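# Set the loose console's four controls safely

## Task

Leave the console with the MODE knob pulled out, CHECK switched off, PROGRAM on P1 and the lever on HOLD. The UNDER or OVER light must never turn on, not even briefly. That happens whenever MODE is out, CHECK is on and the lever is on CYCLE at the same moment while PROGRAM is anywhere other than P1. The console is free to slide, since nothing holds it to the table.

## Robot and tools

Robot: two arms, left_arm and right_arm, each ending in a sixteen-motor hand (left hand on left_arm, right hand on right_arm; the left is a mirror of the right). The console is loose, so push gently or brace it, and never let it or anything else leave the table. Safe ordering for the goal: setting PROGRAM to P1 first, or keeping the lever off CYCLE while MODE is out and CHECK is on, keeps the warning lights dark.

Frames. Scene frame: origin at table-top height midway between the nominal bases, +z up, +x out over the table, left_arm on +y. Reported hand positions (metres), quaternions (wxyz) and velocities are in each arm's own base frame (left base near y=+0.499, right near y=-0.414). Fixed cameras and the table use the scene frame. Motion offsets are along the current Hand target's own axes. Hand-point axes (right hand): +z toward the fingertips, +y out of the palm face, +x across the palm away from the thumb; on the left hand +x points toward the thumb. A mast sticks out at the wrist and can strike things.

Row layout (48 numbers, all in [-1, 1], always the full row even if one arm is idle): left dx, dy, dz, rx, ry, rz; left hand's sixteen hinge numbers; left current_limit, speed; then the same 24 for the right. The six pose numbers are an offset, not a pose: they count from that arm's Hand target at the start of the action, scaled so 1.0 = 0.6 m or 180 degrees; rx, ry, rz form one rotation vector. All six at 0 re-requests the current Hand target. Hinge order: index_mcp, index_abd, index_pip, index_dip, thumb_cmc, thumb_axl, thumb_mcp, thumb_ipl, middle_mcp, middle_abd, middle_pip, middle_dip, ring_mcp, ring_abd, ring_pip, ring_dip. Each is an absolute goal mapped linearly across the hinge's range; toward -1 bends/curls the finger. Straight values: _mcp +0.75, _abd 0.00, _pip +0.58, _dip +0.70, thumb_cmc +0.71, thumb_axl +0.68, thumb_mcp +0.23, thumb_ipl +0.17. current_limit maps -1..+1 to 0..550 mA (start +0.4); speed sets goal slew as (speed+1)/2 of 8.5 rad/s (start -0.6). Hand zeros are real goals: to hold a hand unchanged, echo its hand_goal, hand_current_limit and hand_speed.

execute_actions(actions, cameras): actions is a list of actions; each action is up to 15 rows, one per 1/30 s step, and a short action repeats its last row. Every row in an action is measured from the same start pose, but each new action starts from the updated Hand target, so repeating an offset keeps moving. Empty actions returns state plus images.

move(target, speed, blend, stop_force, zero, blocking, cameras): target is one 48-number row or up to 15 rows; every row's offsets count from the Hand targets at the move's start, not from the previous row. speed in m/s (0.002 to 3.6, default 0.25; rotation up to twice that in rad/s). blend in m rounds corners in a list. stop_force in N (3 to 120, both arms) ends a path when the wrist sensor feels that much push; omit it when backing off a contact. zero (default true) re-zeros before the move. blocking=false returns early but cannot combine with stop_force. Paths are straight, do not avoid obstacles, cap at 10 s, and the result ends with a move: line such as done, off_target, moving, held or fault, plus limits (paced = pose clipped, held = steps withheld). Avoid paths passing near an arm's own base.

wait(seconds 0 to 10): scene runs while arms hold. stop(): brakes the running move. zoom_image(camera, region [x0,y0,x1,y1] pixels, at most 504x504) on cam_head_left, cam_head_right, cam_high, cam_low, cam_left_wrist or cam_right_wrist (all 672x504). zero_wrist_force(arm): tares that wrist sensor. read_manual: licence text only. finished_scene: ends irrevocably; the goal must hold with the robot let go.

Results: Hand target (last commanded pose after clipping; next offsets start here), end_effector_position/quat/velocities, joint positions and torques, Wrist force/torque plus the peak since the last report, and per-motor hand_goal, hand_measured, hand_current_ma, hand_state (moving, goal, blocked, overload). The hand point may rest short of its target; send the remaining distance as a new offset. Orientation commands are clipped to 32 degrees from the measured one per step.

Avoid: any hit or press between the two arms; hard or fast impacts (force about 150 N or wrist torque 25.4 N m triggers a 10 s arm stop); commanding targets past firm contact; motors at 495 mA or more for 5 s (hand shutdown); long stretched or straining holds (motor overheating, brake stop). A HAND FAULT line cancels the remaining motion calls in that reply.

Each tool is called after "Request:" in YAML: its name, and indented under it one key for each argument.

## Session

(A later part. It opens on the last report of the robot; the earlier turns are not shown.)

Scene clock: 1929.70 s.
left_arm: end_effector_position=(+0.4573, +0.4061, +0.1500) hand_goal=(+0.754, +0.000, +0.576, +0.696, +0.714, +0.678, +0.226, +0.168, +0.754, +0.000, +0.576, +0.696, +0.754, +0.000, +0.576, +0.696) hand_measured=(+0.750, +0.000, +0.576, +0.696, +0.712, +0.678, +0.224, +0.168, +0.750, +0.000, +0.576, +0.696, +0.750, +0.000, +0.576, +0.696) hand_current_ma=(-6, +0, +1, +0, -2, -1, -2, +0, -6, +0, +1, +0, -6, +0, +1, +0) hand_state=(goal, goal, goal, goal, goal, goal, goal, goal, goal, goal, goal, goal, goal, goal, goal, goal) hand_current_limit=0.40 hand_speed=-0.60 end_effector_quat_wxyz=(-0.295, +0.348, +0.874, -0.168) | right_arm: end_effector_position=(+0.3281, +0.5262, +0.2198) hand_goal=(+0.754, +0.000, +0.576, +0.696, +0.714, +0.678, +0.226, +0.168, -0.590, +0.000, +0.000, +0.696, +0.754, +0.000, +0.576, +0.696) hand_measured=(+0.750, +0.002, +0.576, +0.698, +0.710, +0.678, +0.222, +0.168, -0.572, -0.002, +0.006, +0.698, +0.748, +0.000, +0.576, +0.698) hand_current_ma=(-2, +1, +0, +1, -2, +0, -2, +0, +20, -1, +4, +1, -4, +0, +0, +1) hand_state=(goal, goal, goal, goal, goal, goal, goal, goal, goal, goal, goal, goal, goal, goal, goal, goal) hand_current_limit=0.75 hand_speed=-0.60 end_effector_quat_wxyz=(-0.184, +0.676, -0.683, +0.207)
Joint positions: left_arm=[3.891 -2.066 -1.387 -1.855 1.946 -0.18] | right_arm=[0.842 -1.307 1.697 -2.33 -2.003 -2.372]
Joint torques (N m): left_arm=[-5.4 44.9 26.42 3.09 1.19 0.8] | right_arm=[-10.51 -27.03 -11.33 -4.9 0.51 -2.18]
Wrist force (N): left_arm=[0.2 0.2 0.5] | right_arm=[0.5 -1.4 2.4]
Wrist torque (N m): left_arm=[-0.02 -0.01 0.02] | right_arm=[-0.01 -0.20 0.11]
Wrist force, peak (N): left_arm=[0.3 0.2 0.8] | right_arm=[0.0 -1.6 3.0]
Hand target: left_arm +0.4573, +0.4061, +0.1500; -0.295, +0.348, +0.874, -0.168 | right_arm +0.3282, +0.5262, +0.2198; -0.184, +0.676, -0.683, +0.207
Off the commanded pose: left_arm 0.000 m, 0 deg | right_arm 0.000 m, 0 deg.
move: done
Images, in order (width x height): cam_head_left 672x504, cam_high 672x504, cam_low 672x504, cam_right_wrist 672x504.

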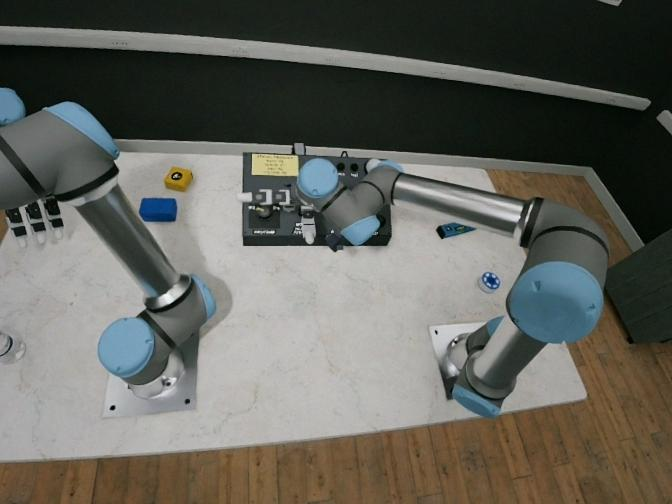

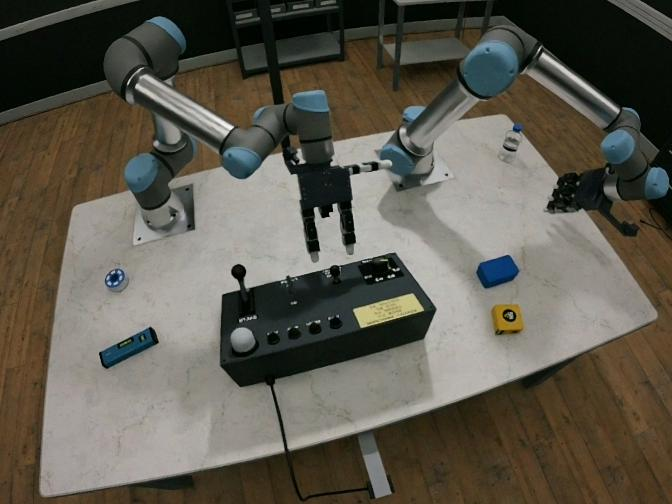

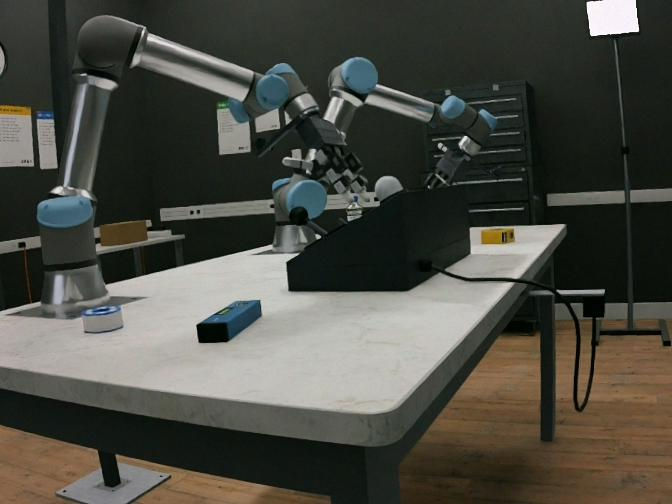

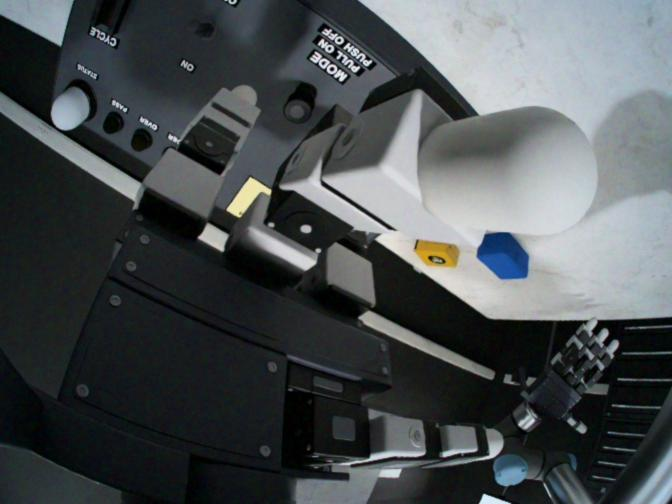

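Request:
move:
  target:
    - [0,0,0,0,0,0,0.754,0,0.576,0.696,0.714,0.678,0.226,0.168,0.754,0,0.576,0.696,0.754,0,0.576,0.696,0.4,-0.6,0.0058,0,0,0,0,0,0.754,0,0.576,0.696,0.714,0.678,0.226,0.168,-0.48,0,-0.88,0.696,0.754,0,0.576,0.696,0.75,-0.6]
    - [0,0,0,0,0,0,0.754,0,0.576,0.696,0.714,0.678,0.226,0.168,0.754,0,0.576,0.696,0.754,0,0.576,0.696,0.4,-0.6,0.0058,0,0.0917,0,0,0,0.754,0,0.576,0.696,0.714,0.678,0.226,0.168,-0.48,0,-0.88,0.696,0.754,0,0.576,0.696,0.75,-0.6]
  speed: [0.1,0.08]
  cameras: ["cam_right_wrist", "cam_high", "cam_head_left"]

Request:
zoom_image:
  camera: "cam_high"
  region: [290, 215, 400, 315]

Request:
zoom_image:
  camera: "cam_right_wrist"
  region: [200, 50, 400, 220]

Scene clock: 1953.23 s.
left_arm: end_effector_position=(+0.4573, +0.4061, +0.1500) hand_goal=(+0.754, +0.000, +0.576, +0.696, +0.714, +0.678, +0.226, +0.168, +0.754, +0.000, +0.576, +0.696, +0.754, +0.000, +0.576, +0.696) hand_measured=(+0.750, +0.000, +0.576, +0.696, +0.712, +0.678, +0.224, +0.168, +0.750, +0.000, +0.576, +0.696, +0.750, +0.000, +0.576, +0.696) hand_current_ma=(-6, +0, +1, +0, -2, -1, -2, +0, -6, +0, +1, +0, -6, +0, +1, +0) hand_state=(goal, goal, goal, goal, goal, goal, goal, goal, goal, goal, goal, goal, goal, goal, goal, goal) hand_current_limit=0.40 hand_speed=-0.60 end_effector_quat_wxyz=(-0.295, +0.348, +0.874, -0.168) | right_arm: end_effector_position=(+0.3573, +0.5209, +0.1733) hand_goal=(+0.754, +0.000, +0.576, +0.696, +0.714, +0.678, +0.226, +0.168, -0.480, +0.000, -0.880, +0.696, +0.754, +0.000, +0.576, +0.696) hand_measured=(+0.750, +0.002, +0.576, +0.698, +0.710, +0.678, +0.222, +0.168, -0.474, -0.002, -0.874, +0.698, +0.748, +0.000, +0.576, +0.698) hand_current_ma=(-2, +1, +0, +1, -2, +0, -2, +0, +3, -1, +3, +1, -4, +0, +0, +1) hand_state=(goal, goal, goal, goal, goal, goal, goal, goal, goal, goal, goal, goal, goal, goal, goal, goal) hand_current_limit=0.75 hand_speed=-0.60 end_effector_quat_wxyz=(-0.184, +0.676, -0.683, +0.207)
Joint positions: left_arm=[3.891 -2.066 -1.387 -1.855 1.946 -0.18] | right_arm=[0.798 -1.235 1.734 -2.458 -1.987 -2.416]
Joint torques (N m): left_arm=[-5.61 45.79 26.43 2.96 1.06 0.94] | right_arm=[-11.23 -29.41 -9.83 -4.92 0.37 -2.27]
Wrist force (N): left_arm=[0.1 0.1 0.7] | right_arm=[0.3 -1.4 2.2]
Wrist torque (N m): left_arm=[-0.06 -0.01 0.02] | right_arm=[0.01 -0.19 0.12]
Wrist force, peak (N): left_arm=[0.0 -0.1 1.0] | right_arm=[0.4 -1.6 2.8]
Hand target: left_arm +0.4573, +0.4061, +0.1500; -0.295, +0.348, +0.874, -0.168 | right_arm +0.3573, +0.5209, +0.1733; -0.184, +0.676, -0.683, +0.207
Off the commanded pose: left_arm 0.000 m, 0 deg | right_arm 0.000 m, 0 deg.
move: done
Images, in order (width x height): cam_head_left 672x504, cam_high 672x504, cam_right_wrist 672x504.

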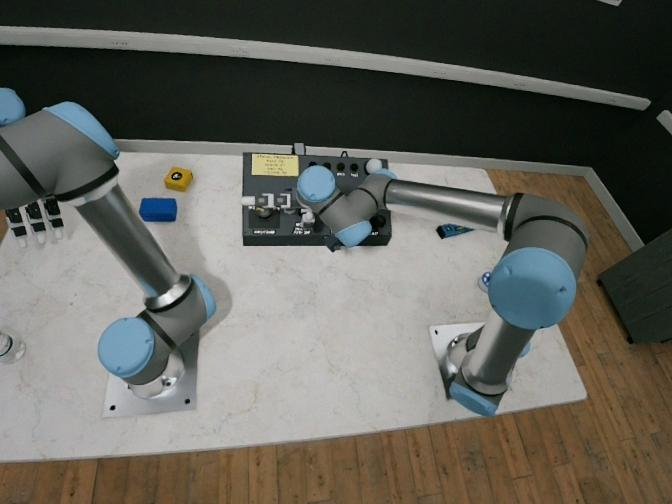

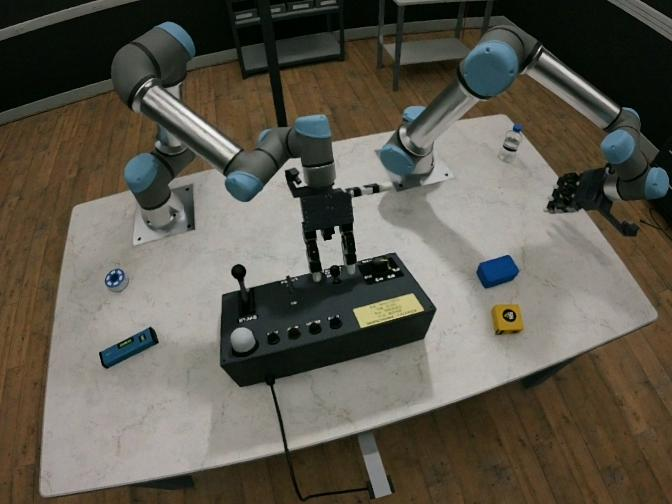

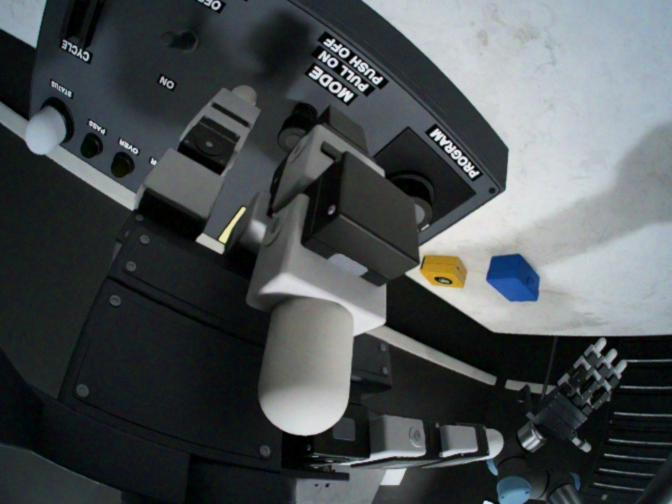

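Scaled by 4.582 from the camera's 672x504 image, which has a finer 960x720 frame.

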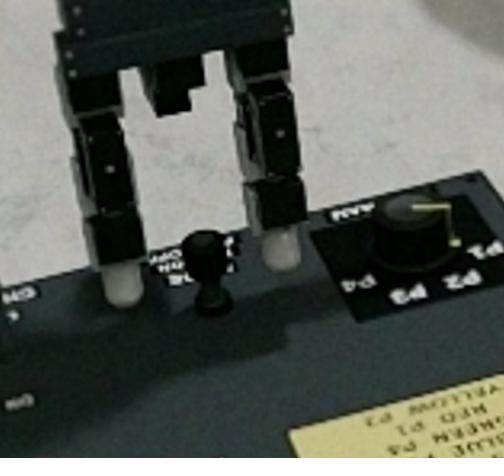

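Scaled by 2.520 from the camera's 672x504 image, which has a finer 960x720 frame.

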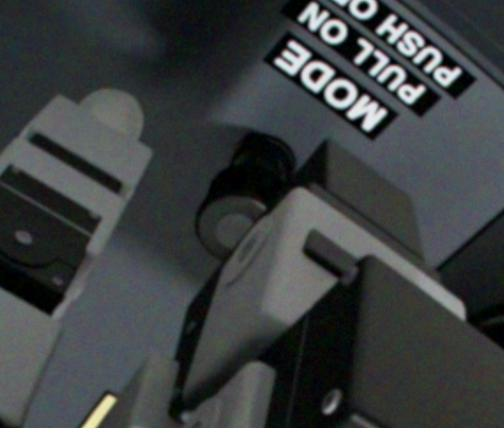

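Request:
move:
  target: [0,0,0,0,0,0,0.754,0,0.576,0.696,0.714,0.678,0.226,0.168,0.754,0,0.576,0.696,0.754,0,0.576,0.696,0.4,-0.6, 0,0,0.06,0,0,0,0.754,0,0.576,0.696,0.714,0.678,0.226,0.168,-0.48,0,-0.88,0.696,0.754,0,0.576,0.696,0.75,-0.6]
  speed: 0.012
  stop_force: 5
  cameras: ["cam_high", "cam_head_left", "cam_right_wrist"]

Scene clock: 1981.50 s.
left_arm: end_effector_position=(+0.4573, +0.4061, +0.1500) hand_goal=(+0.754, +0.000, +0.576, +0.696, +0.714, +0.678, +0.226, +0.168, +0.754, +0.000, +0.576, +0.696, +0.754, +0.000, +0.576, +0.696) hand_measured=(+0.750, +0.000, +0.576, +0.696, +0.712, +0.678, +0.224, +0.168, +0.750, +0.000, +0.576, +0.696, +0.750, +0.000, +0.576, +0.696) hand_current_ma=(-6, +0, +1, +0, -2, -1, -2, +0, -6, +0, +1, +0, -6, +0, +1, +0) hand_state=(goal, goal, goal, goal, goal, goal, goal, goal, goal, goal, goal, goal, goal, goal, goal, goal) hand_current_limit=0.40 hand_speed=-0.60 end_effector_quat_wxyz=(-0.295, +0.348, +0.874, -0.168) | right_arm: end_effector_position=(+0.3653, +0.5203, +0.1604) hand_goal=(+0.754, +0.000, +0.576, +0.696, +0.714, +0.678, +0.226, +0.168, -0.480, +0.000, -0.880, +0.696, +0.754, +0.000, +0.576, +0.696) hand_measured=(+0.750, +0.002, +0.576, +0.698, +0.710, +0.678, +0.222, +0.168, -0.474, -0.002, -0.874, +0.698, +0.748, +0.000, +0.576, +0.698) hand_current_ma=(-2, +0, +0, +0, -2, +0, -2, +0, +3, -1, +3, +1, -4, +0, +0, +1) hand_state=(goal, goal, goal, goal, goal, goal, goal, goal, goal, goal, goal, goal, goal, goal, goal, goal) hand_current_limit=0.75 hand_speed=-0.60 end_effector_quat_wxyz=(-0.184, +0.676, -0.683, +0.207)
Joint positions: left_arm=[3.891 -2.066 -1.387 -1.855 1.946 -0.18] | right_arm=[0.788 -1.211 1.739 -2.491 -1.983 -2.427]
Joint torques (N m): left_arm=[-4.84 44.9 26.45 3.05 1.37 0.99] | right_arm=[7.47 -43.33 -29.03 0.14 -2.16 2.14]
Wrist force (N): left_arm=[0.1 0.4 0.3] | right_arm=[-0.2 -1.9 -3.7]
Wrist torque (N m): left_arm=[0.02 0.00 0.00] | right_arm=[0.45 -0.30 0.09]
Wrist force, peak (N): left_arm=[0.1 0.5 0.9] | right_arm=[0.1 -1.8 -9.4]
Hand target: left_arm +0.4573, +0.4061, +0.1500; -0.295, +0.348, +0.874, -0.168 | right_arm +0.3653, +0.5204, +0.1605; -0.184, +0.676, -0.683, +0.207 (not the last commanded pose)
Off the commanded pose: left_arm 0.000 m, 0 deg | right_arm 0.021 m, 0 deg.
move: contact (right_arm)
Images, in order (width x height): cam_head_left 672x504, cam_high 672x504, cam_right_wrist 672x504.

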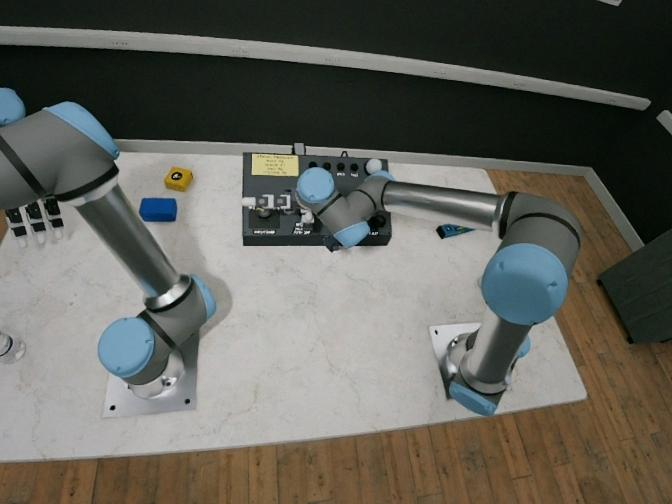

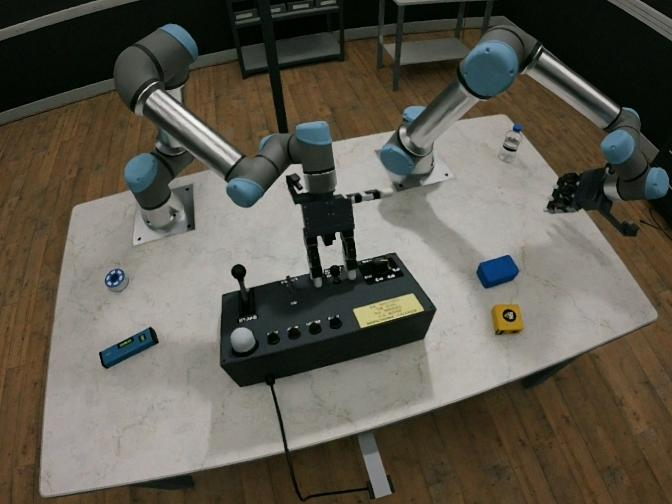

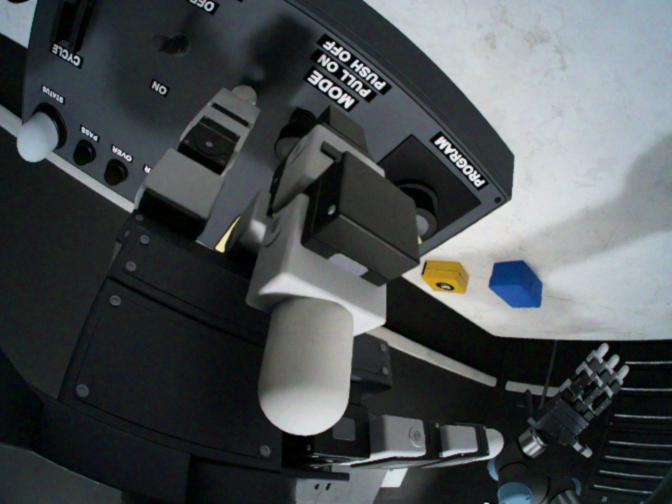

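Request:
zoom_image:
  camera: "cam_high"
  region: [280, 200, 400, 310]

Request:
zoom_image:
  camera: "cam_right_wrist"
  region: [140, 60, 440, 285]

Scaled by 4.200 from the camera's 672x504 image, which has a finer 960x720 frame.

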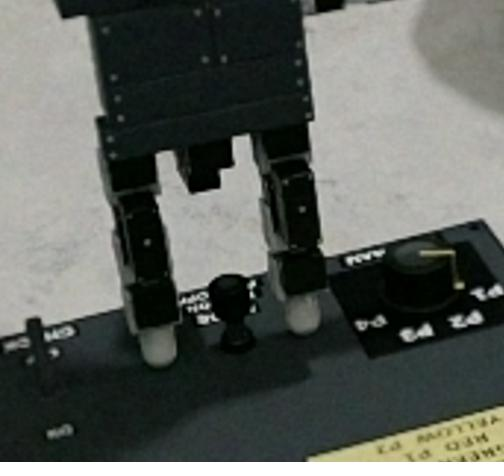

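Scaled by 1.680 from the camera's 672x504 image, which has a finer 960x720 frame.

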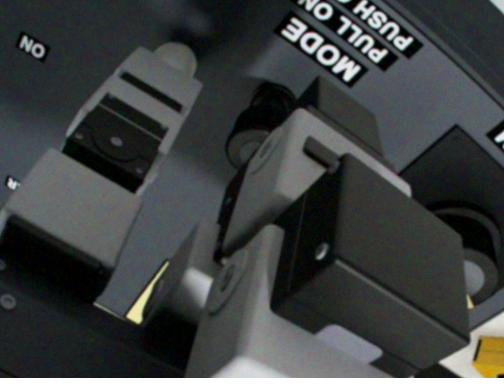

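Request:
move:
  target:
    - [0,0,0,0,0,0,0.754,0,0.576,0.696,0.714,0.678,0.226,0.168,0.754,0,0.576,0.696,0.754,0,0.576,0.696,0.4,-0.6, 0,0,-0.0233,0,0,0,0.754,0,0.576,0.696,0.714,0.678,0.226,0.168,-0.48,0,-0.88,0.696,0.754,0,0.576,0.696,0.75,-0.6]
    - [0,0,0,0,0,0,0.754,0,0.576,0.696,0.714,0.678,0.226,0.168,0.754,0,0.576,0.696,0.754,0,0.576,0.696,0.4,-0.6, 0,0,-0.0233,0,0,0,0.754,-0.2,0.576,0.696,0.714,0.678,0.226,0.168,-0.48,0,-0.88,0.696,0.754,0.2,0.576,0.696,0.78,-0.85]
  speed: 0.03
  cameras: ["cam_high", "cam_right_wrist"]

Request:
zoom_image:
  camera: "cam_high"
  region: [280, 200, 400, 310]

Request:
zoom_image:
  camera: "cam_right_wrist"
  region: [140, 60, 440, 285]

Scene clock: 2041.57 s.
left_arm: end_effector_position=(+0.4573, +0.4061, +0.1500) hand_goal=(+0.754, +0.000, +0.576, +0.696, +0.714, +0.678, +0.226, +0.168, +0.754, +0.000, +0.576, +0.696, +0.754, +0.000, +0.576, +0.696) hand_measured=(+0.750, +0.000, +0.576, +0.696, +0.712, +0.678, +0.224, +0.168, +0.750, +0.000, +0.576, +0.696, +0.750, +0.000, +0.576, +0.696) hand_current_ma=(-6, +0, +1, +0, -2, -1, -2, +0, -6, +0, +1, +0, -6, +0, +1, +0) hand_state=(goal, goal, goal, goal, goal, goal, goal, goal, goal, goal, goal, goal, goal, goal, goal, goal) hand_current_limit=0.40 hand_speed=-0.60 end_effector_quat_wxyz=(-0.295, +0.348, +0.874, -0.168) | right_arm: end_effector_position=(+0.3579, +0.5208, +0.1723) hand_goal=(+0.754, -0.200, +0.576, +0.696, +0.714, +0.678, +0.226, +0.168, -0.480, +0.000, -0.880, +0.696, +0.754, +0.200, +0.576, +0.696) hand_measured=(+0.750, -0.196, +0.576, +0.698, +0.710, +0.678, +0.222, +0.168, -0.474, -0.002, -0.874, +0.698, +0.748, +0.196, +0.576, +0.698) hand_current_ma=(-2, +2, +0, +0, -2, +0, -2, +0, +3, -1, +3, +1, -4, -2, +0, +1) hand_state=(goal, goal, goal, goal, goal, goal, goal, goal, goal, goal, goal, goal, goal, goal, goal, goal) hand_current_limit=0.78 hand_speed=-0.85 end_effector_quat_wxyz=(-0.184, +0.676, -0.683, +0.207)
Joint positions: left_arm=[3.891 -2.066 -1.387 -1.855 1.946 -0.18] | right_arm=[0.797 -1.233 1.735 -2.461 -1.986 -2.417]
Joint torques (N m): left_arm=[-5.43 43.91 26.45 2.98 1.35 0.92] | right_arm=[10.34 -46.73 -37.98 -0.68 -2.12 2.01]
Wrist force (N): left_arm=[0.1 0.1 0.8] | right_arm=[0.3 -1.3 2.2]
Wrist torque (N m): left_arm=[-0.05 0.00 0.01] | right_arm=[0.02 -0.18 -0.03]
Wrist force, peak (N): left_arm=[0.4 0.4 1.0] | right_arm=[-0.1 -1.8 -4.3]
Hand target: left_arm +0.4573, +0.4061, +0.1500; -0.295, +0.348, +0.874, -0.168 | right_arm +0.3579, +0.5208, +0.1723; -0.184, +0.676, -0.683, +0.207
Off the commanded pose: left_arm 0.000 m, 0 deg | right_arm 0.000 m, 0 deg.
move: done
Images, in order (width x height): cam_high 672x504, cam_right_wrist 672x504.

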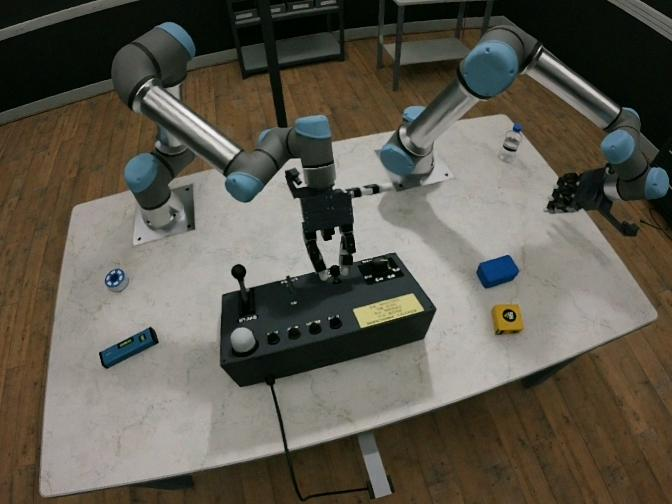

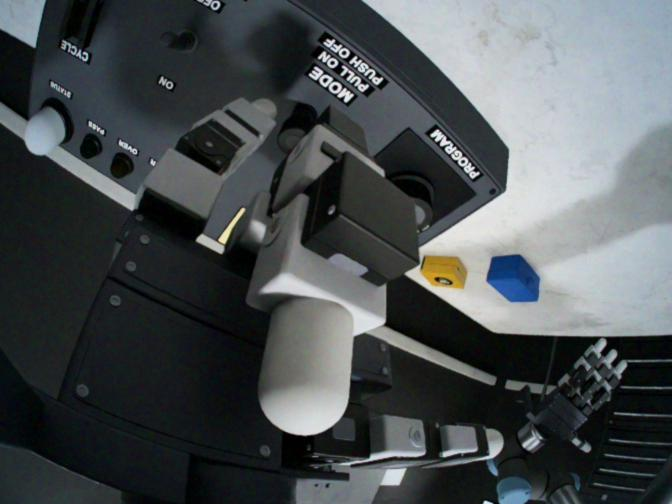

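Scaled by 4.200 from the camera's 672x504 image, which has a finer 960x720 frame.

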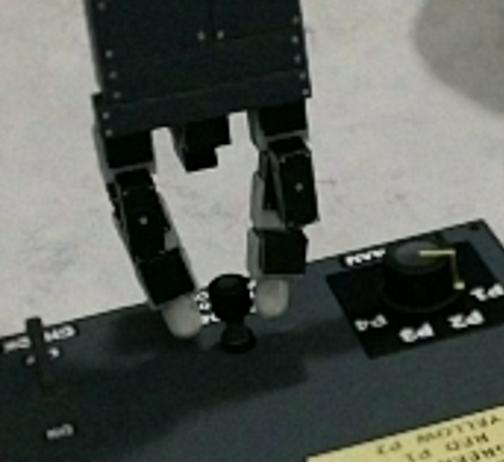

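Scaled by 1.680 from the camera's 672x504 image, which has a finer 960x720 frame.

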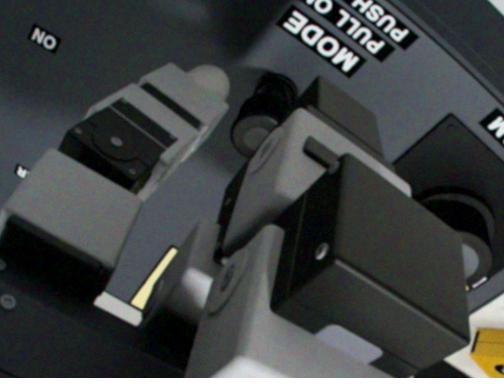

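Request:
move:
  target:
    - [0,0,0,0,0,0,0.754,0,0.576,0.696,0.714,0.678,0.226,0.168,0.754,0,0.576,0.696,0.754,0,0.576,0.696,0.4,-0.6, 0,0,0,0,0,0,0.754,-0.45,0.576,0.696,0.714,0.678,0.226,0.168,-0.48,0,-0.88,0.696,0.754,0.45,0.576,0.696,0.78,-0.85]
  speed: 0.03
  cameras: ["cam_high", "cam_right_wrist"]

Request:
zoom_image:
  camera: "cam_high"
  region: [280, 200, 400, 310]

Request:
zoom_image:
  camera: "cam_right_wrist"
  region: [140, 60, 440, 285]

Scene clock: 2056.20 s.
left_arm: end_effector_position=(+0.4573, +0.4061, +0.1500) hand_goal=(+0.754, +0.000, +0.576, +0.696, +0.714, +0.678, +0.226, +0.168, +0.754, +0.000, +0.576, +0.696, +0.754, +0.000, +0.576, +0.696) hand_measured=(+0.750, +0.000, +0.576, +0.696, +0.712, +0.678, +0.224, +0.168, +0.750, +0.000, +0.576, +0.696, +0.750, +0.000, +0.576, +0.696) hand_current_ma=(-6, +0, +1, +0, -2, -1, -2, +0, -6, +0, +1, +0, -6, +0, +1, +0) hand_state=(goal, goal, goal, goal, goal, goal, goal, goal, goal, goal, goal, goal, goal, goal, goal, goal) hand_current_limit=0.40 hand_speed=-0.60 end_effector_quat_wxyz=(-0.295, +0.348, +0.874, -0.168) | right_arm: end_effector_position=(+0.3579, +0.5208, +0.1723) hand_goal=(+0.754, -0.450, +0.576, +0.696, +0.714, +0.678, +0.226, +0.168, -0.480, +0.000, -0.880, +0.696, +0.754, +0.450, +0.576, +0.696) hand_measured=(+0.750, -0.220, +0.576, +0.698, +0.710, +0.678, +0.222, +0.168, -0.474, -0.002, -0.874, +0.698, +0.748, +0.290, +0.576, +0.698) hand_current_ma=(-2, +489, +0, +0, -2, +0, -2, +0, +3, -1, +3, +1, -4, -441, +0, +1) hand_state=(goal, blocked, goal, goal, goal, goal, goal, goal, goal, goal, goal, goal, goal, moving, goal, goal) hand_current_limit=0.78 hand_speed=-0.85 end_effector_quat_wxyz=(-0.184, +0.676, -0.683, +0.207)
Joint positions: left_arm=[3.891 -2.066 -1.387 -1.855 1.946 -0.18] | right_arm=[0.798 -1.233 1.735 -2.461 -1.986 -2.417]
Joint torques (N m): left_arm=[-5.6 46.18 27.03 3.04 1.33 0.84] | right_arm=[7.33 -47.55 -37.41 -0.57 -1.95 2.14]
Wrist force (N): left_arm=[0.2 0.2 0.8] | right_arm=[-0.9 -1.3 6.5]
Wrist torque (N m): left_arm=[-0.04 0.00 0.01] | right_arm=[-0.32 -0.37 -0.12]
Wrist force, peak (N): left_arm=[0.2 0.4 1.0] | right_arm=[-1.0 -1.4 6.5]
Hand target: left_arm +0.4573, +0.4061, +0.1500; -0.295, +0.348, +0.874, -0.168 | right_arm +0.3579, +0.5208, +0.1723; -0.184, +0.676, -0.683, +0.207
Off the commanded pose: left_arm 0.000 m, 0 deg | right_arm 0.000 m, 0 deg.
move: done
Images, in order (width x height): cam_high 672x504, cam_right_wrist 672x504.

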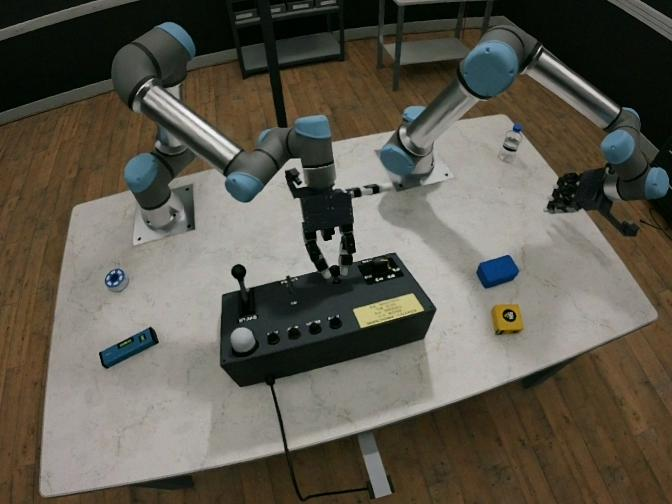

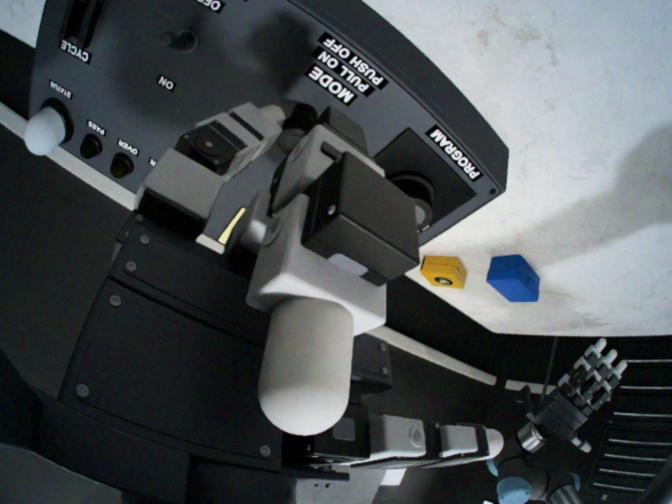

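Scaled by 4.200 from the camera's 672x504 image, which has a finer 960x720 frame.

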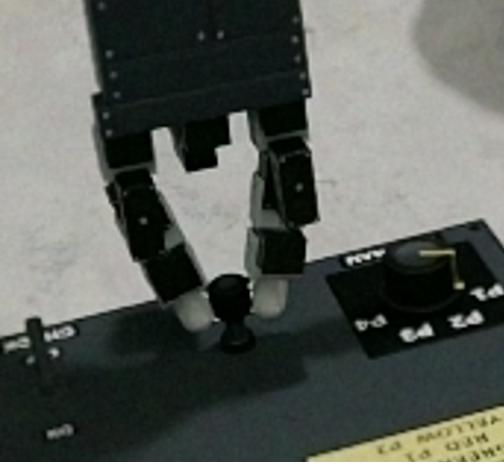

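Scaled by 1.680 from the camera's 672x504 image, which has a finer 960x720 frame.

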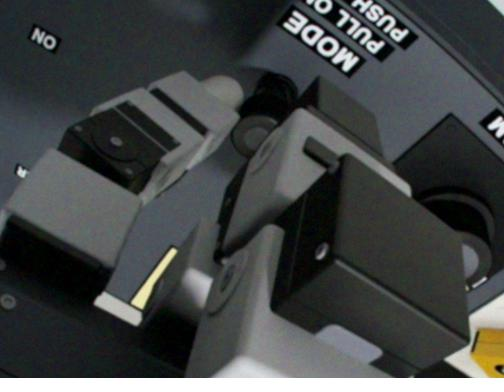

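Request:
move:
  target:
    - [0,0,0,0,0,0,0.754,0,0.576,0.696,0.714,0.678,0.226,0.168,0.754,0,0.576,0.696,0.754,0,0.576,0.696,0.4,-0.6, 0,0,-0.025,0,0,0,0.754,-0.45,0.576,0.696,0.714,0.678,0.226,0.168,-0.48,0,-0.88,0.696,0.754,0.45,0.576,0.696,0.78,-0.85]
  speed: 0.02
  cameras: ["cam_high", "cam_right_wrist"]

Request:
zoom_image:
  camera: "cam_high"
  region: [280, 200, 400, 310]

Request:
zoom_image:
  camera: "cam_right_wrist"
  region: [140, 60, 440, 285]

Scene clock: 2065.57 s.
left_arm: end_effector_position=(+0.4573, +0.4061, +0.1500) hand_goal=(+0.754, +0.000, +0.576, +0.696, +0.714, +0.678, +0.226, +0.168, +0.754, +0.000, +0.576, +0.696, +0.754, +0.000, +0.576, +0.696) hand_measured=(+0.750, +0.000, +0.576, +0.696, +0.712, +0.678, +0.224, +0.168, +0.750, +0.000, +0.576, +0.696, +0.750, +0.000, +0.576, +0.696) hand_current_ma=(-6, +0, +1, +0, -2, -1, -2, +0, -6, +0, +1, +0, -6, +0, +1, +0) hand_state=(goal, goal, goal, goal, goal, goal, goal, goal, goal, goal, goal, goal, goal, goal, goal, goal) hand_current_limit=0.40 hand_speed=-0.60 end_effector_quat_wxyz=(-0.295, +0.348, +0.874, -0.168) | right_arm: end_effector_position=(+0.3500, +0.5213, +0.1850) hand_goal=(+0.754, -0.450, +0.576, +0.696, +0.714, +0.678, +0.226, +0.168, -0.480, +0.000, -0.880, +0.696, +0.754, +0.450, +0.576, +0.696) hand_measured=(+0.758, -0.224, +0.580, +0.698, +0.710, +0.678, +0.222, +0.168, -0.474, -0.002, -0.874, +0.698, +0.756, +0.290, +0.578, +0.698) hand_current_ma=(+2, +489, +2, +1, -2, +0, -2, +0, +3, -1, +3, +1, +1, -437, +1, +1) hand_state=(goal, blocked, goal, goal, goal, goal, goal, goal, goal, goal, goal, goal, goal, blocked, goal, goal) hand_current_limit=0.78 hand_speed=-0.85 end_effector_quat_wxyz=(-0.184, +0.676, -0.683, +0.207)
Joint positions: left_arm=[3.891 -2.066 -1.387 -1.855 1.946 -0.18] | right_arm=[0.808 -1.256 1.729 -2.428 -1.99 -2.407]
Joint torques (N m): left_arm=[-5.59 45.2 25.99 3.3 1.26 1.08] | right_arm=[12.55 -47.8 -40.86 -0.88 -1.44 2.21]
Wrist force (N): left_arm=[-0.1 0.3 0.7] | right_arm=[0.9 -2.8 7.7]
Wrist torque (N m): left_arm=[-0.01 0.03 -0.02] | right_arm=[-0.34 -0.26 -0.03]
Wrist force, peak (N): left_arm=[0.3 0.3 1.0] | right_arm=[0.8 -2.6 8.1]
Hand target: left_arm +0.4573, +0.4061, +0.1500; -0.295, +0.348, +0.874, -0.168 | right_arm +0.3499, +0.5213, +0.1850; -0.184, +0.676, -0.683, +0.207
Off the commanded pose: left_arm 0.000 m, 0 deg | right_arm 0.000 m, 0 deg.
move: done
Images, in order (width x height): cam_high 672x504, cam_right_wrist 672x504.

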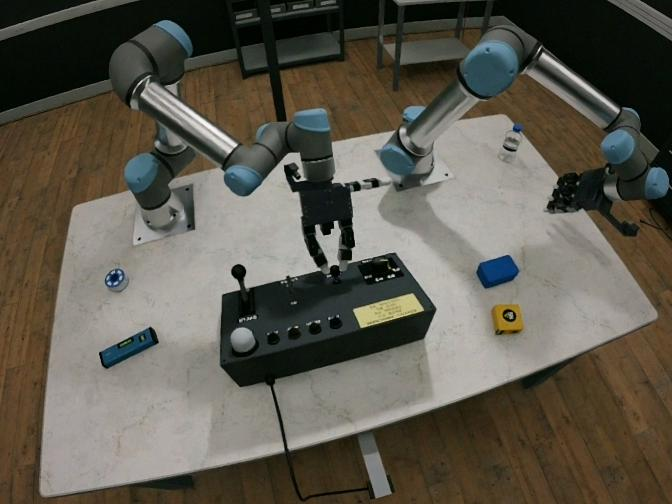

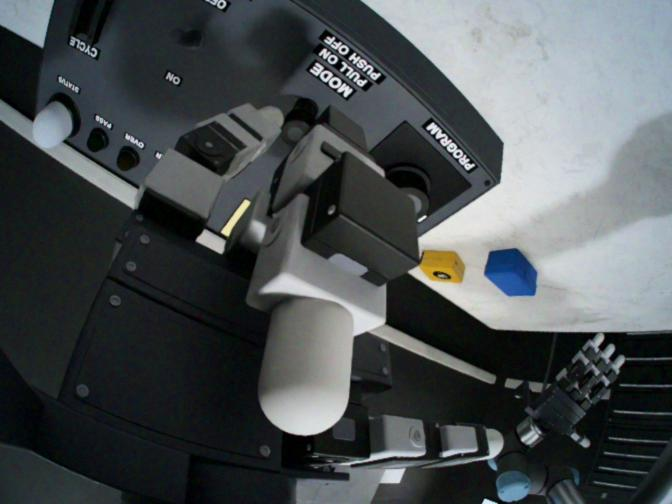

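Scaled by 4.200 from the camera's 672x504 image, which has a finer 960x720 frame.

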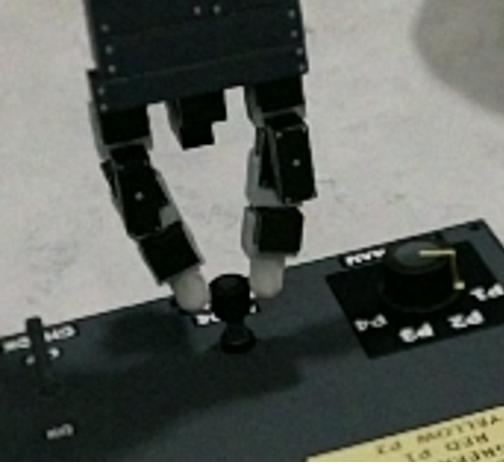

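Scaled by 1.680 from the camera's 672x504 image, which has a finer 960x720 frame.

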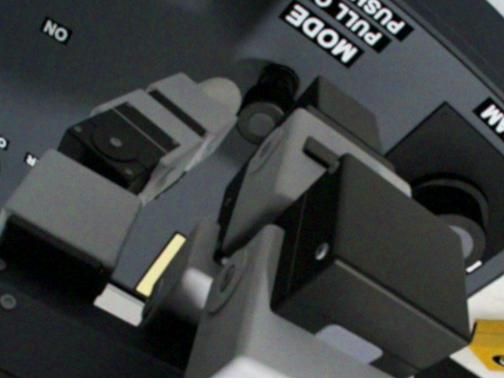

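Request:
move:
  target:
    - [0,0,0,0,0,0,0.754,0,0.576,0.696,0.714,0.678,0.226,0.168,0.754,0,0.576,0.696,0.754,0,0.576,0.696,0.4,-0.6, 0,0,0,0,0,0,0.754,0,0.576,0.696,0.714,0.678,0.226,0.168,-0.48,0,-0.88,0.696,0.754,0,0.576,0.696,0.6,-0.85]
    - [0,0,0,0,0,0,0.754,0,0.576,0.696,0.714,0.678,0.226,0.168,0.754,0,0.576,0.696,0.754,0,0.576,0.696,0.4,-0.6, 0,0,-0.07,0,0,0,0.754,0.05,0.576,-0.609,0.714,0.678,0.226,0.168,0.754,-0.05,0.576,-0.609,-0.48,0,-0.88,0.696,0.6,-0.8]
    - [0,0,0,0,0,0,0.754,0,0.576,0.696,0.714,0.678,0.226,0.168,0.754,0,0.576,0.696,0.754,0,0.576,0.696,0.4,-0.6, 0.03217,-0.11,-0.07,0,0,0,0.754,0.05,0.576,-0.609,0.714,0.678,0.226,0.168,0.754,-0.05,0.576,-0.609,-0.48,0,-0.88,0.696,0.6,-0.8]
  speed: 0.06
  cameras: ["cam_high", "cam_right_wrist"]

Request:
zoom_image:
  camera: "cam_high"
  region: [280, 200, 400, 310]

Request:
zoom_image:
  camera: "cam_right_wrist"
  region: [140, 40, 440, 285]

Scene clock: 2255.40 s.
left_arm: end_effector_position=(+0.4573, +0.4061, +0.1500) hand_goal=(+0.754, +0.000, +0.576, +0.696, +0.714, +0.678, +0.226, +0.168, +0.754, +0.000, +0.576, +0.696, +0.754, +0.000, +0.576, +0.696) hand_measured=(+0.750, +0.000, +0.576, +0.696, +0.712, +0.678, +0.224, +0.168, +0.750, +0.000, +0.576, +0.696, +0.750, +0.000, +0.576, +0.696) hand_current_ma=(-6, +0, +1, +0, -2, -1, -2, +0, -6, +0, +1, +0, -6, +0, +1, +0) hand_state=(goal, goal, goal, goal, goal, goal, goal, goal, goal, goal, goal, goal, goal, goal, goal, goal) hand_current_limit=0.40 hand_speed=-0.60 end_effector_quat_wxyz=(-0.295, +0.348, +0.874, -0.168) | right_arm: end_effector_position=(+0.3831, +0.5035, +0.2562) hand_goal=(+0.754, +0.050, +0.576, -0.608, +0.714, +0.678, +0.226, +0.168, +0.754, -0.050, +0.576, -0.608, -0.480, +0.000, -0.880, +0.696) hand_measured=(+0.750, +0.048, +0.578, -0.604, +0.710, +0.678, +0.222, +0.168, +0.742, -0.048, +0.572, -0.604, -0.460, +0.004, -0.874, +0.698) hand_current_ma=(-2, -1, +0, +2, -2, +0, -2, +0, -11, +1, -2, +2, +23, +1, +3, +1) hand_state=(goal, goal, goal, goal, goal, goal, goal, goal, goal, goal, goal, goal, goal, goal, goal, goal) hand_current_limit=0.60 hand_speed=-0.80 end_effector_quat_wxyz=(-0.184, +0.676, -0.683, +0.207)
Joint positions: left_arm=[3.891 -2.066 -1.387 -1.855 1.946 -0.18] | right_arm=[0.745 -1.309 1.61 -2.281 -1.966 -2.469]
Joint torques (N m): left_arm=[-6.16 43.72 27.2 3.22 1.38 1.08] | right_arm=[-9.37 -28.2 -38.94 -0.5 0.3 -2.3]
Wrist force (N): left_arm=[0.1 0.2 0.9] | right_arm=[0.1 -1.5 2.5]
Wrist torque (N m): left_arm=[-0.05 0.01 0.01] | right_arm=[-0.05 -0.16 0.10]
Wrist force, peak (N): left_arm=[-0.2 0.1 1.1] | right_arm=[0.9 -2.7 8.0]
Hand target: left_arm +0.4573, +0.4061, +0.1500; -0.295, +0.348, +0.874, -0.168 | right_arm +0.3832, +0.5035, +0.2562; -0.184, +0.676, -0.683, +0.207
Off the commanded pose: left_arm 0.000 m, 0 deg | right_arm 0.000 m, 0 deg.
move: done
Images, in order (width x height): cam_high 672x504, cam_right_wrist 672x504.

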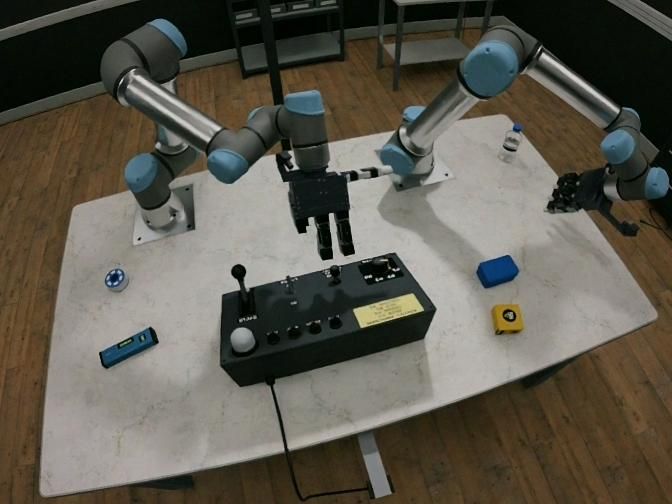

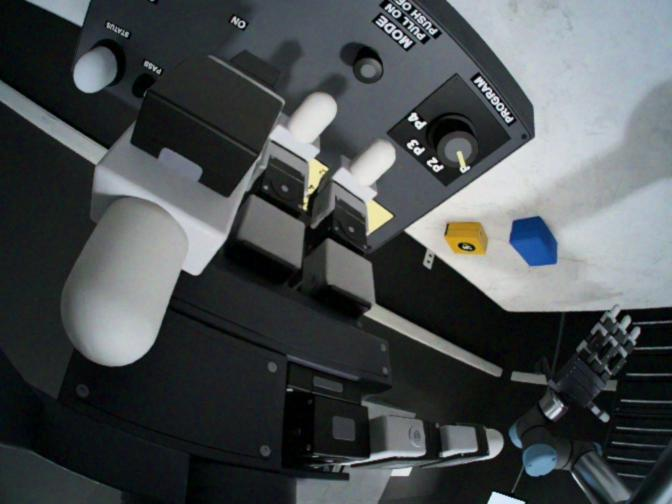

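Scaled by 4.200 from the camera's 672x504 image, which has a finer 960x720 frame.

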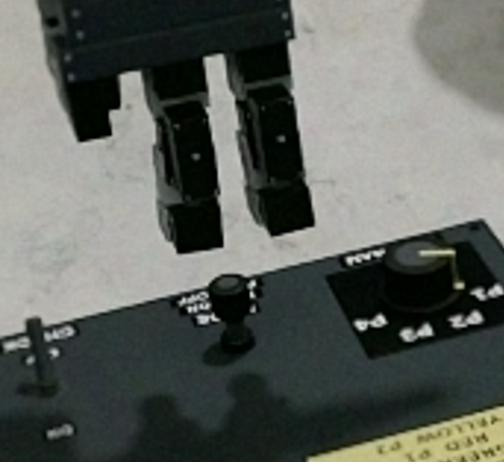

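Scaled by 1.680 from the camera's 672x504 image, which has a finer 960x720 frame.

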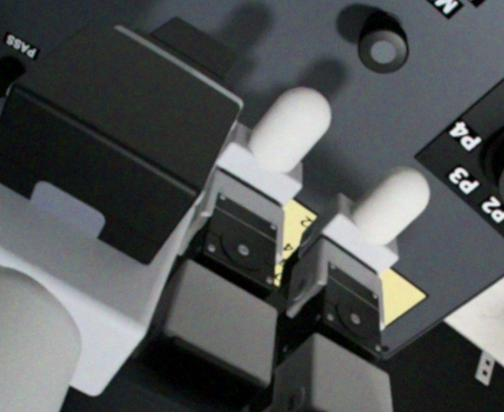

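Request:
zoom_image:
  camera: "cam_right_wrist"
  region: [310, 10, 430, 100]

Request:
zoom_image:
  camera: "cam_high"
  region: [310, 245, 370, 290]

Scaled by 4.200 from the camera's 672x504 image, which has a finer 960x720 frame.

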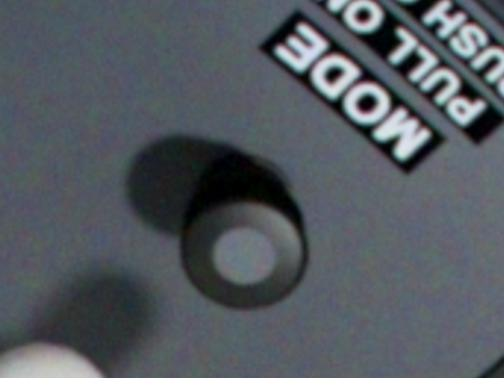

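Scaled by 8.400 from the camera's 672x504 image, which has a finer 960x720 frame.

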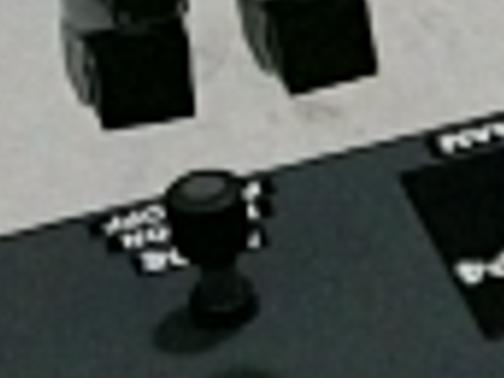

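Request:
move:
  target: [0,0,0,0,0,0,0.754,0,0.576,0.696,0.714,0.678,0.226,0.168,0.754,0,0.576,0.696,0.754,0,0.576,0.696,0.4,-0.6, 0,0,0.15,0,0,0,0.754,0.05,0.576,-0.609,0.714,0.678,0.226,0.168,0.754,-0.05,0.576,-0.609,-0.48,0,-0.88,0.696,0.6,-0.8]
  speed: 0.07
  stop_force: 12
  cameras: ["cam_high", "cam_right_wrist"]

Request:
zoom_image:
  camera: "cam_high"
  region: [300, 220, 390, 300]

Request:
zoom_image:
  camera: "cam_right_wrist"
  region: [230, 20, 430, 190]

Scene clock: 2297.67 s.
left_arm: end_effector_position=(+0.4573, +0.4061, +0.1500) hand_goal=(+0.754, +0.000, +0.576, +0.696, +0.714, +0.678, +0.226, +0.168, +0.754, +0.000, +0.576, +0.696, +0.754, +0.000, +0.576, +0.696) hand_measured=(+0.750, +0.000, +0.576, +0.696, +0.712, +0.678, +0.224, +0.168, +0.750, +0.000, +0.576, +0.696, +0.750, +0.000, +0.576, +0.696) hand_current_ma=(-6, +0, +1, +0, -2, -1, -2, +0, -6, +0, +1, +0, -6, +0, +1, +0) hand_state=(goal, goal, goal, goal, goal, goal, goal, goal, goal, goal, goal, goal, goal, goal, goal, goal) hand_current_limit=0.40 hand_speed=-0.60 end_effector_quat_wxyz=(-0.295, +0.348, +0.874, -0.168) | right_arm: end_effector_position=(+0.4310, +0.5004, +0.1800) hand_goal=(+0.754, +0.050, +0.576, -0.608, +0.714, +0.678, +0.226, +0.168, +0.754, -0.050, +0.576, -0.608, -0.480, +0.000, -0.880, +0.696) hand_measured=(+0.750, +0.048, +0.578, -0.604, +0.710, +0.678, +0.222, +0.168, +0.742, -0.048, +0.572, -0.604, -0.462, +0.004, -0.874, +0.698) hand_current_ma=(-2, -1, +0, +2, -2, +0, -2, +0, -11, +1, -2, +2, +22, +1, +3, +1) hand_state=(goal, goal, goal, goal, goal, goal, goal, goal, goal, goal, goal, goal, goal, goal, goal, goal) hand_current_limit=0.60 hand_speed=-0.80 end_effector_quat_wxyz=(-0.184, +0.676, -0.683, +0.207)
Joint positions: left_arm=[3.891 -2.066 -1.387 -1.855 1.946 -0.18] | right_arm=[0.688 -1.18 1.648 -2.469 -1.943 -2.526]
Joint torques (N m): left_arm=[-5.72 43.74 26.98 3.52 1.29 0.85] | right_arm=[-9.48 -32.74 -18.45 -4.91 0.61 -2.45]
Wrist force (N): left_arm=[0.0 0.2 0.8] | right_arm=[0.0 -1.7 2.3]
Wrist torque (N m): left_arm=[-0.04 0.01 0.00] | right_arm=[-0.04 -0.12 0.08]
Wrist force, peak (N): left_arm=[0.2 0.2 1.0] | right_arm=[0.0 -1.5 2.9]
Hand target: left_arm +0.4573, +0.4061, +0.1500; -0.295, +0.348, +0.874, -0.168 | right_arm +0.4310, +0.5004, +0.1800; -0.184, +0.676, -0.683, +0.207
Off the commanded pose: left_arm 0.000 m, 0 deg | right_arm 0.000 m, 0 deg.
move: done
Images, in order (width x height): cam_high 672x504, cam_right_wrist 672x504.

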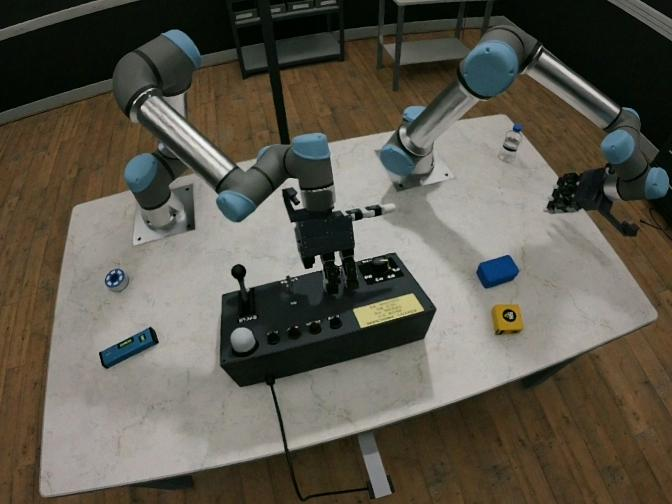

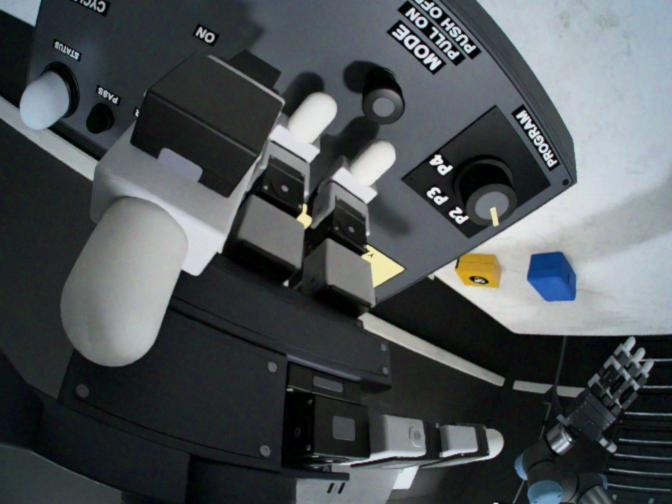

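Scaled by 5.600 from the camera's 672x504 image, which has a finer 960x720 frame.

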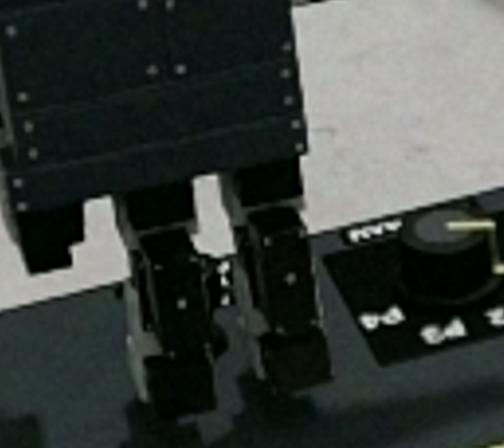

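Scaled by 2.520 from the camera's 672x504 image, which has a finer 960x720 frame.

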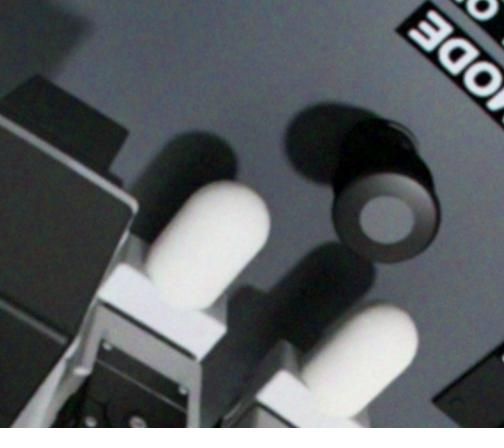

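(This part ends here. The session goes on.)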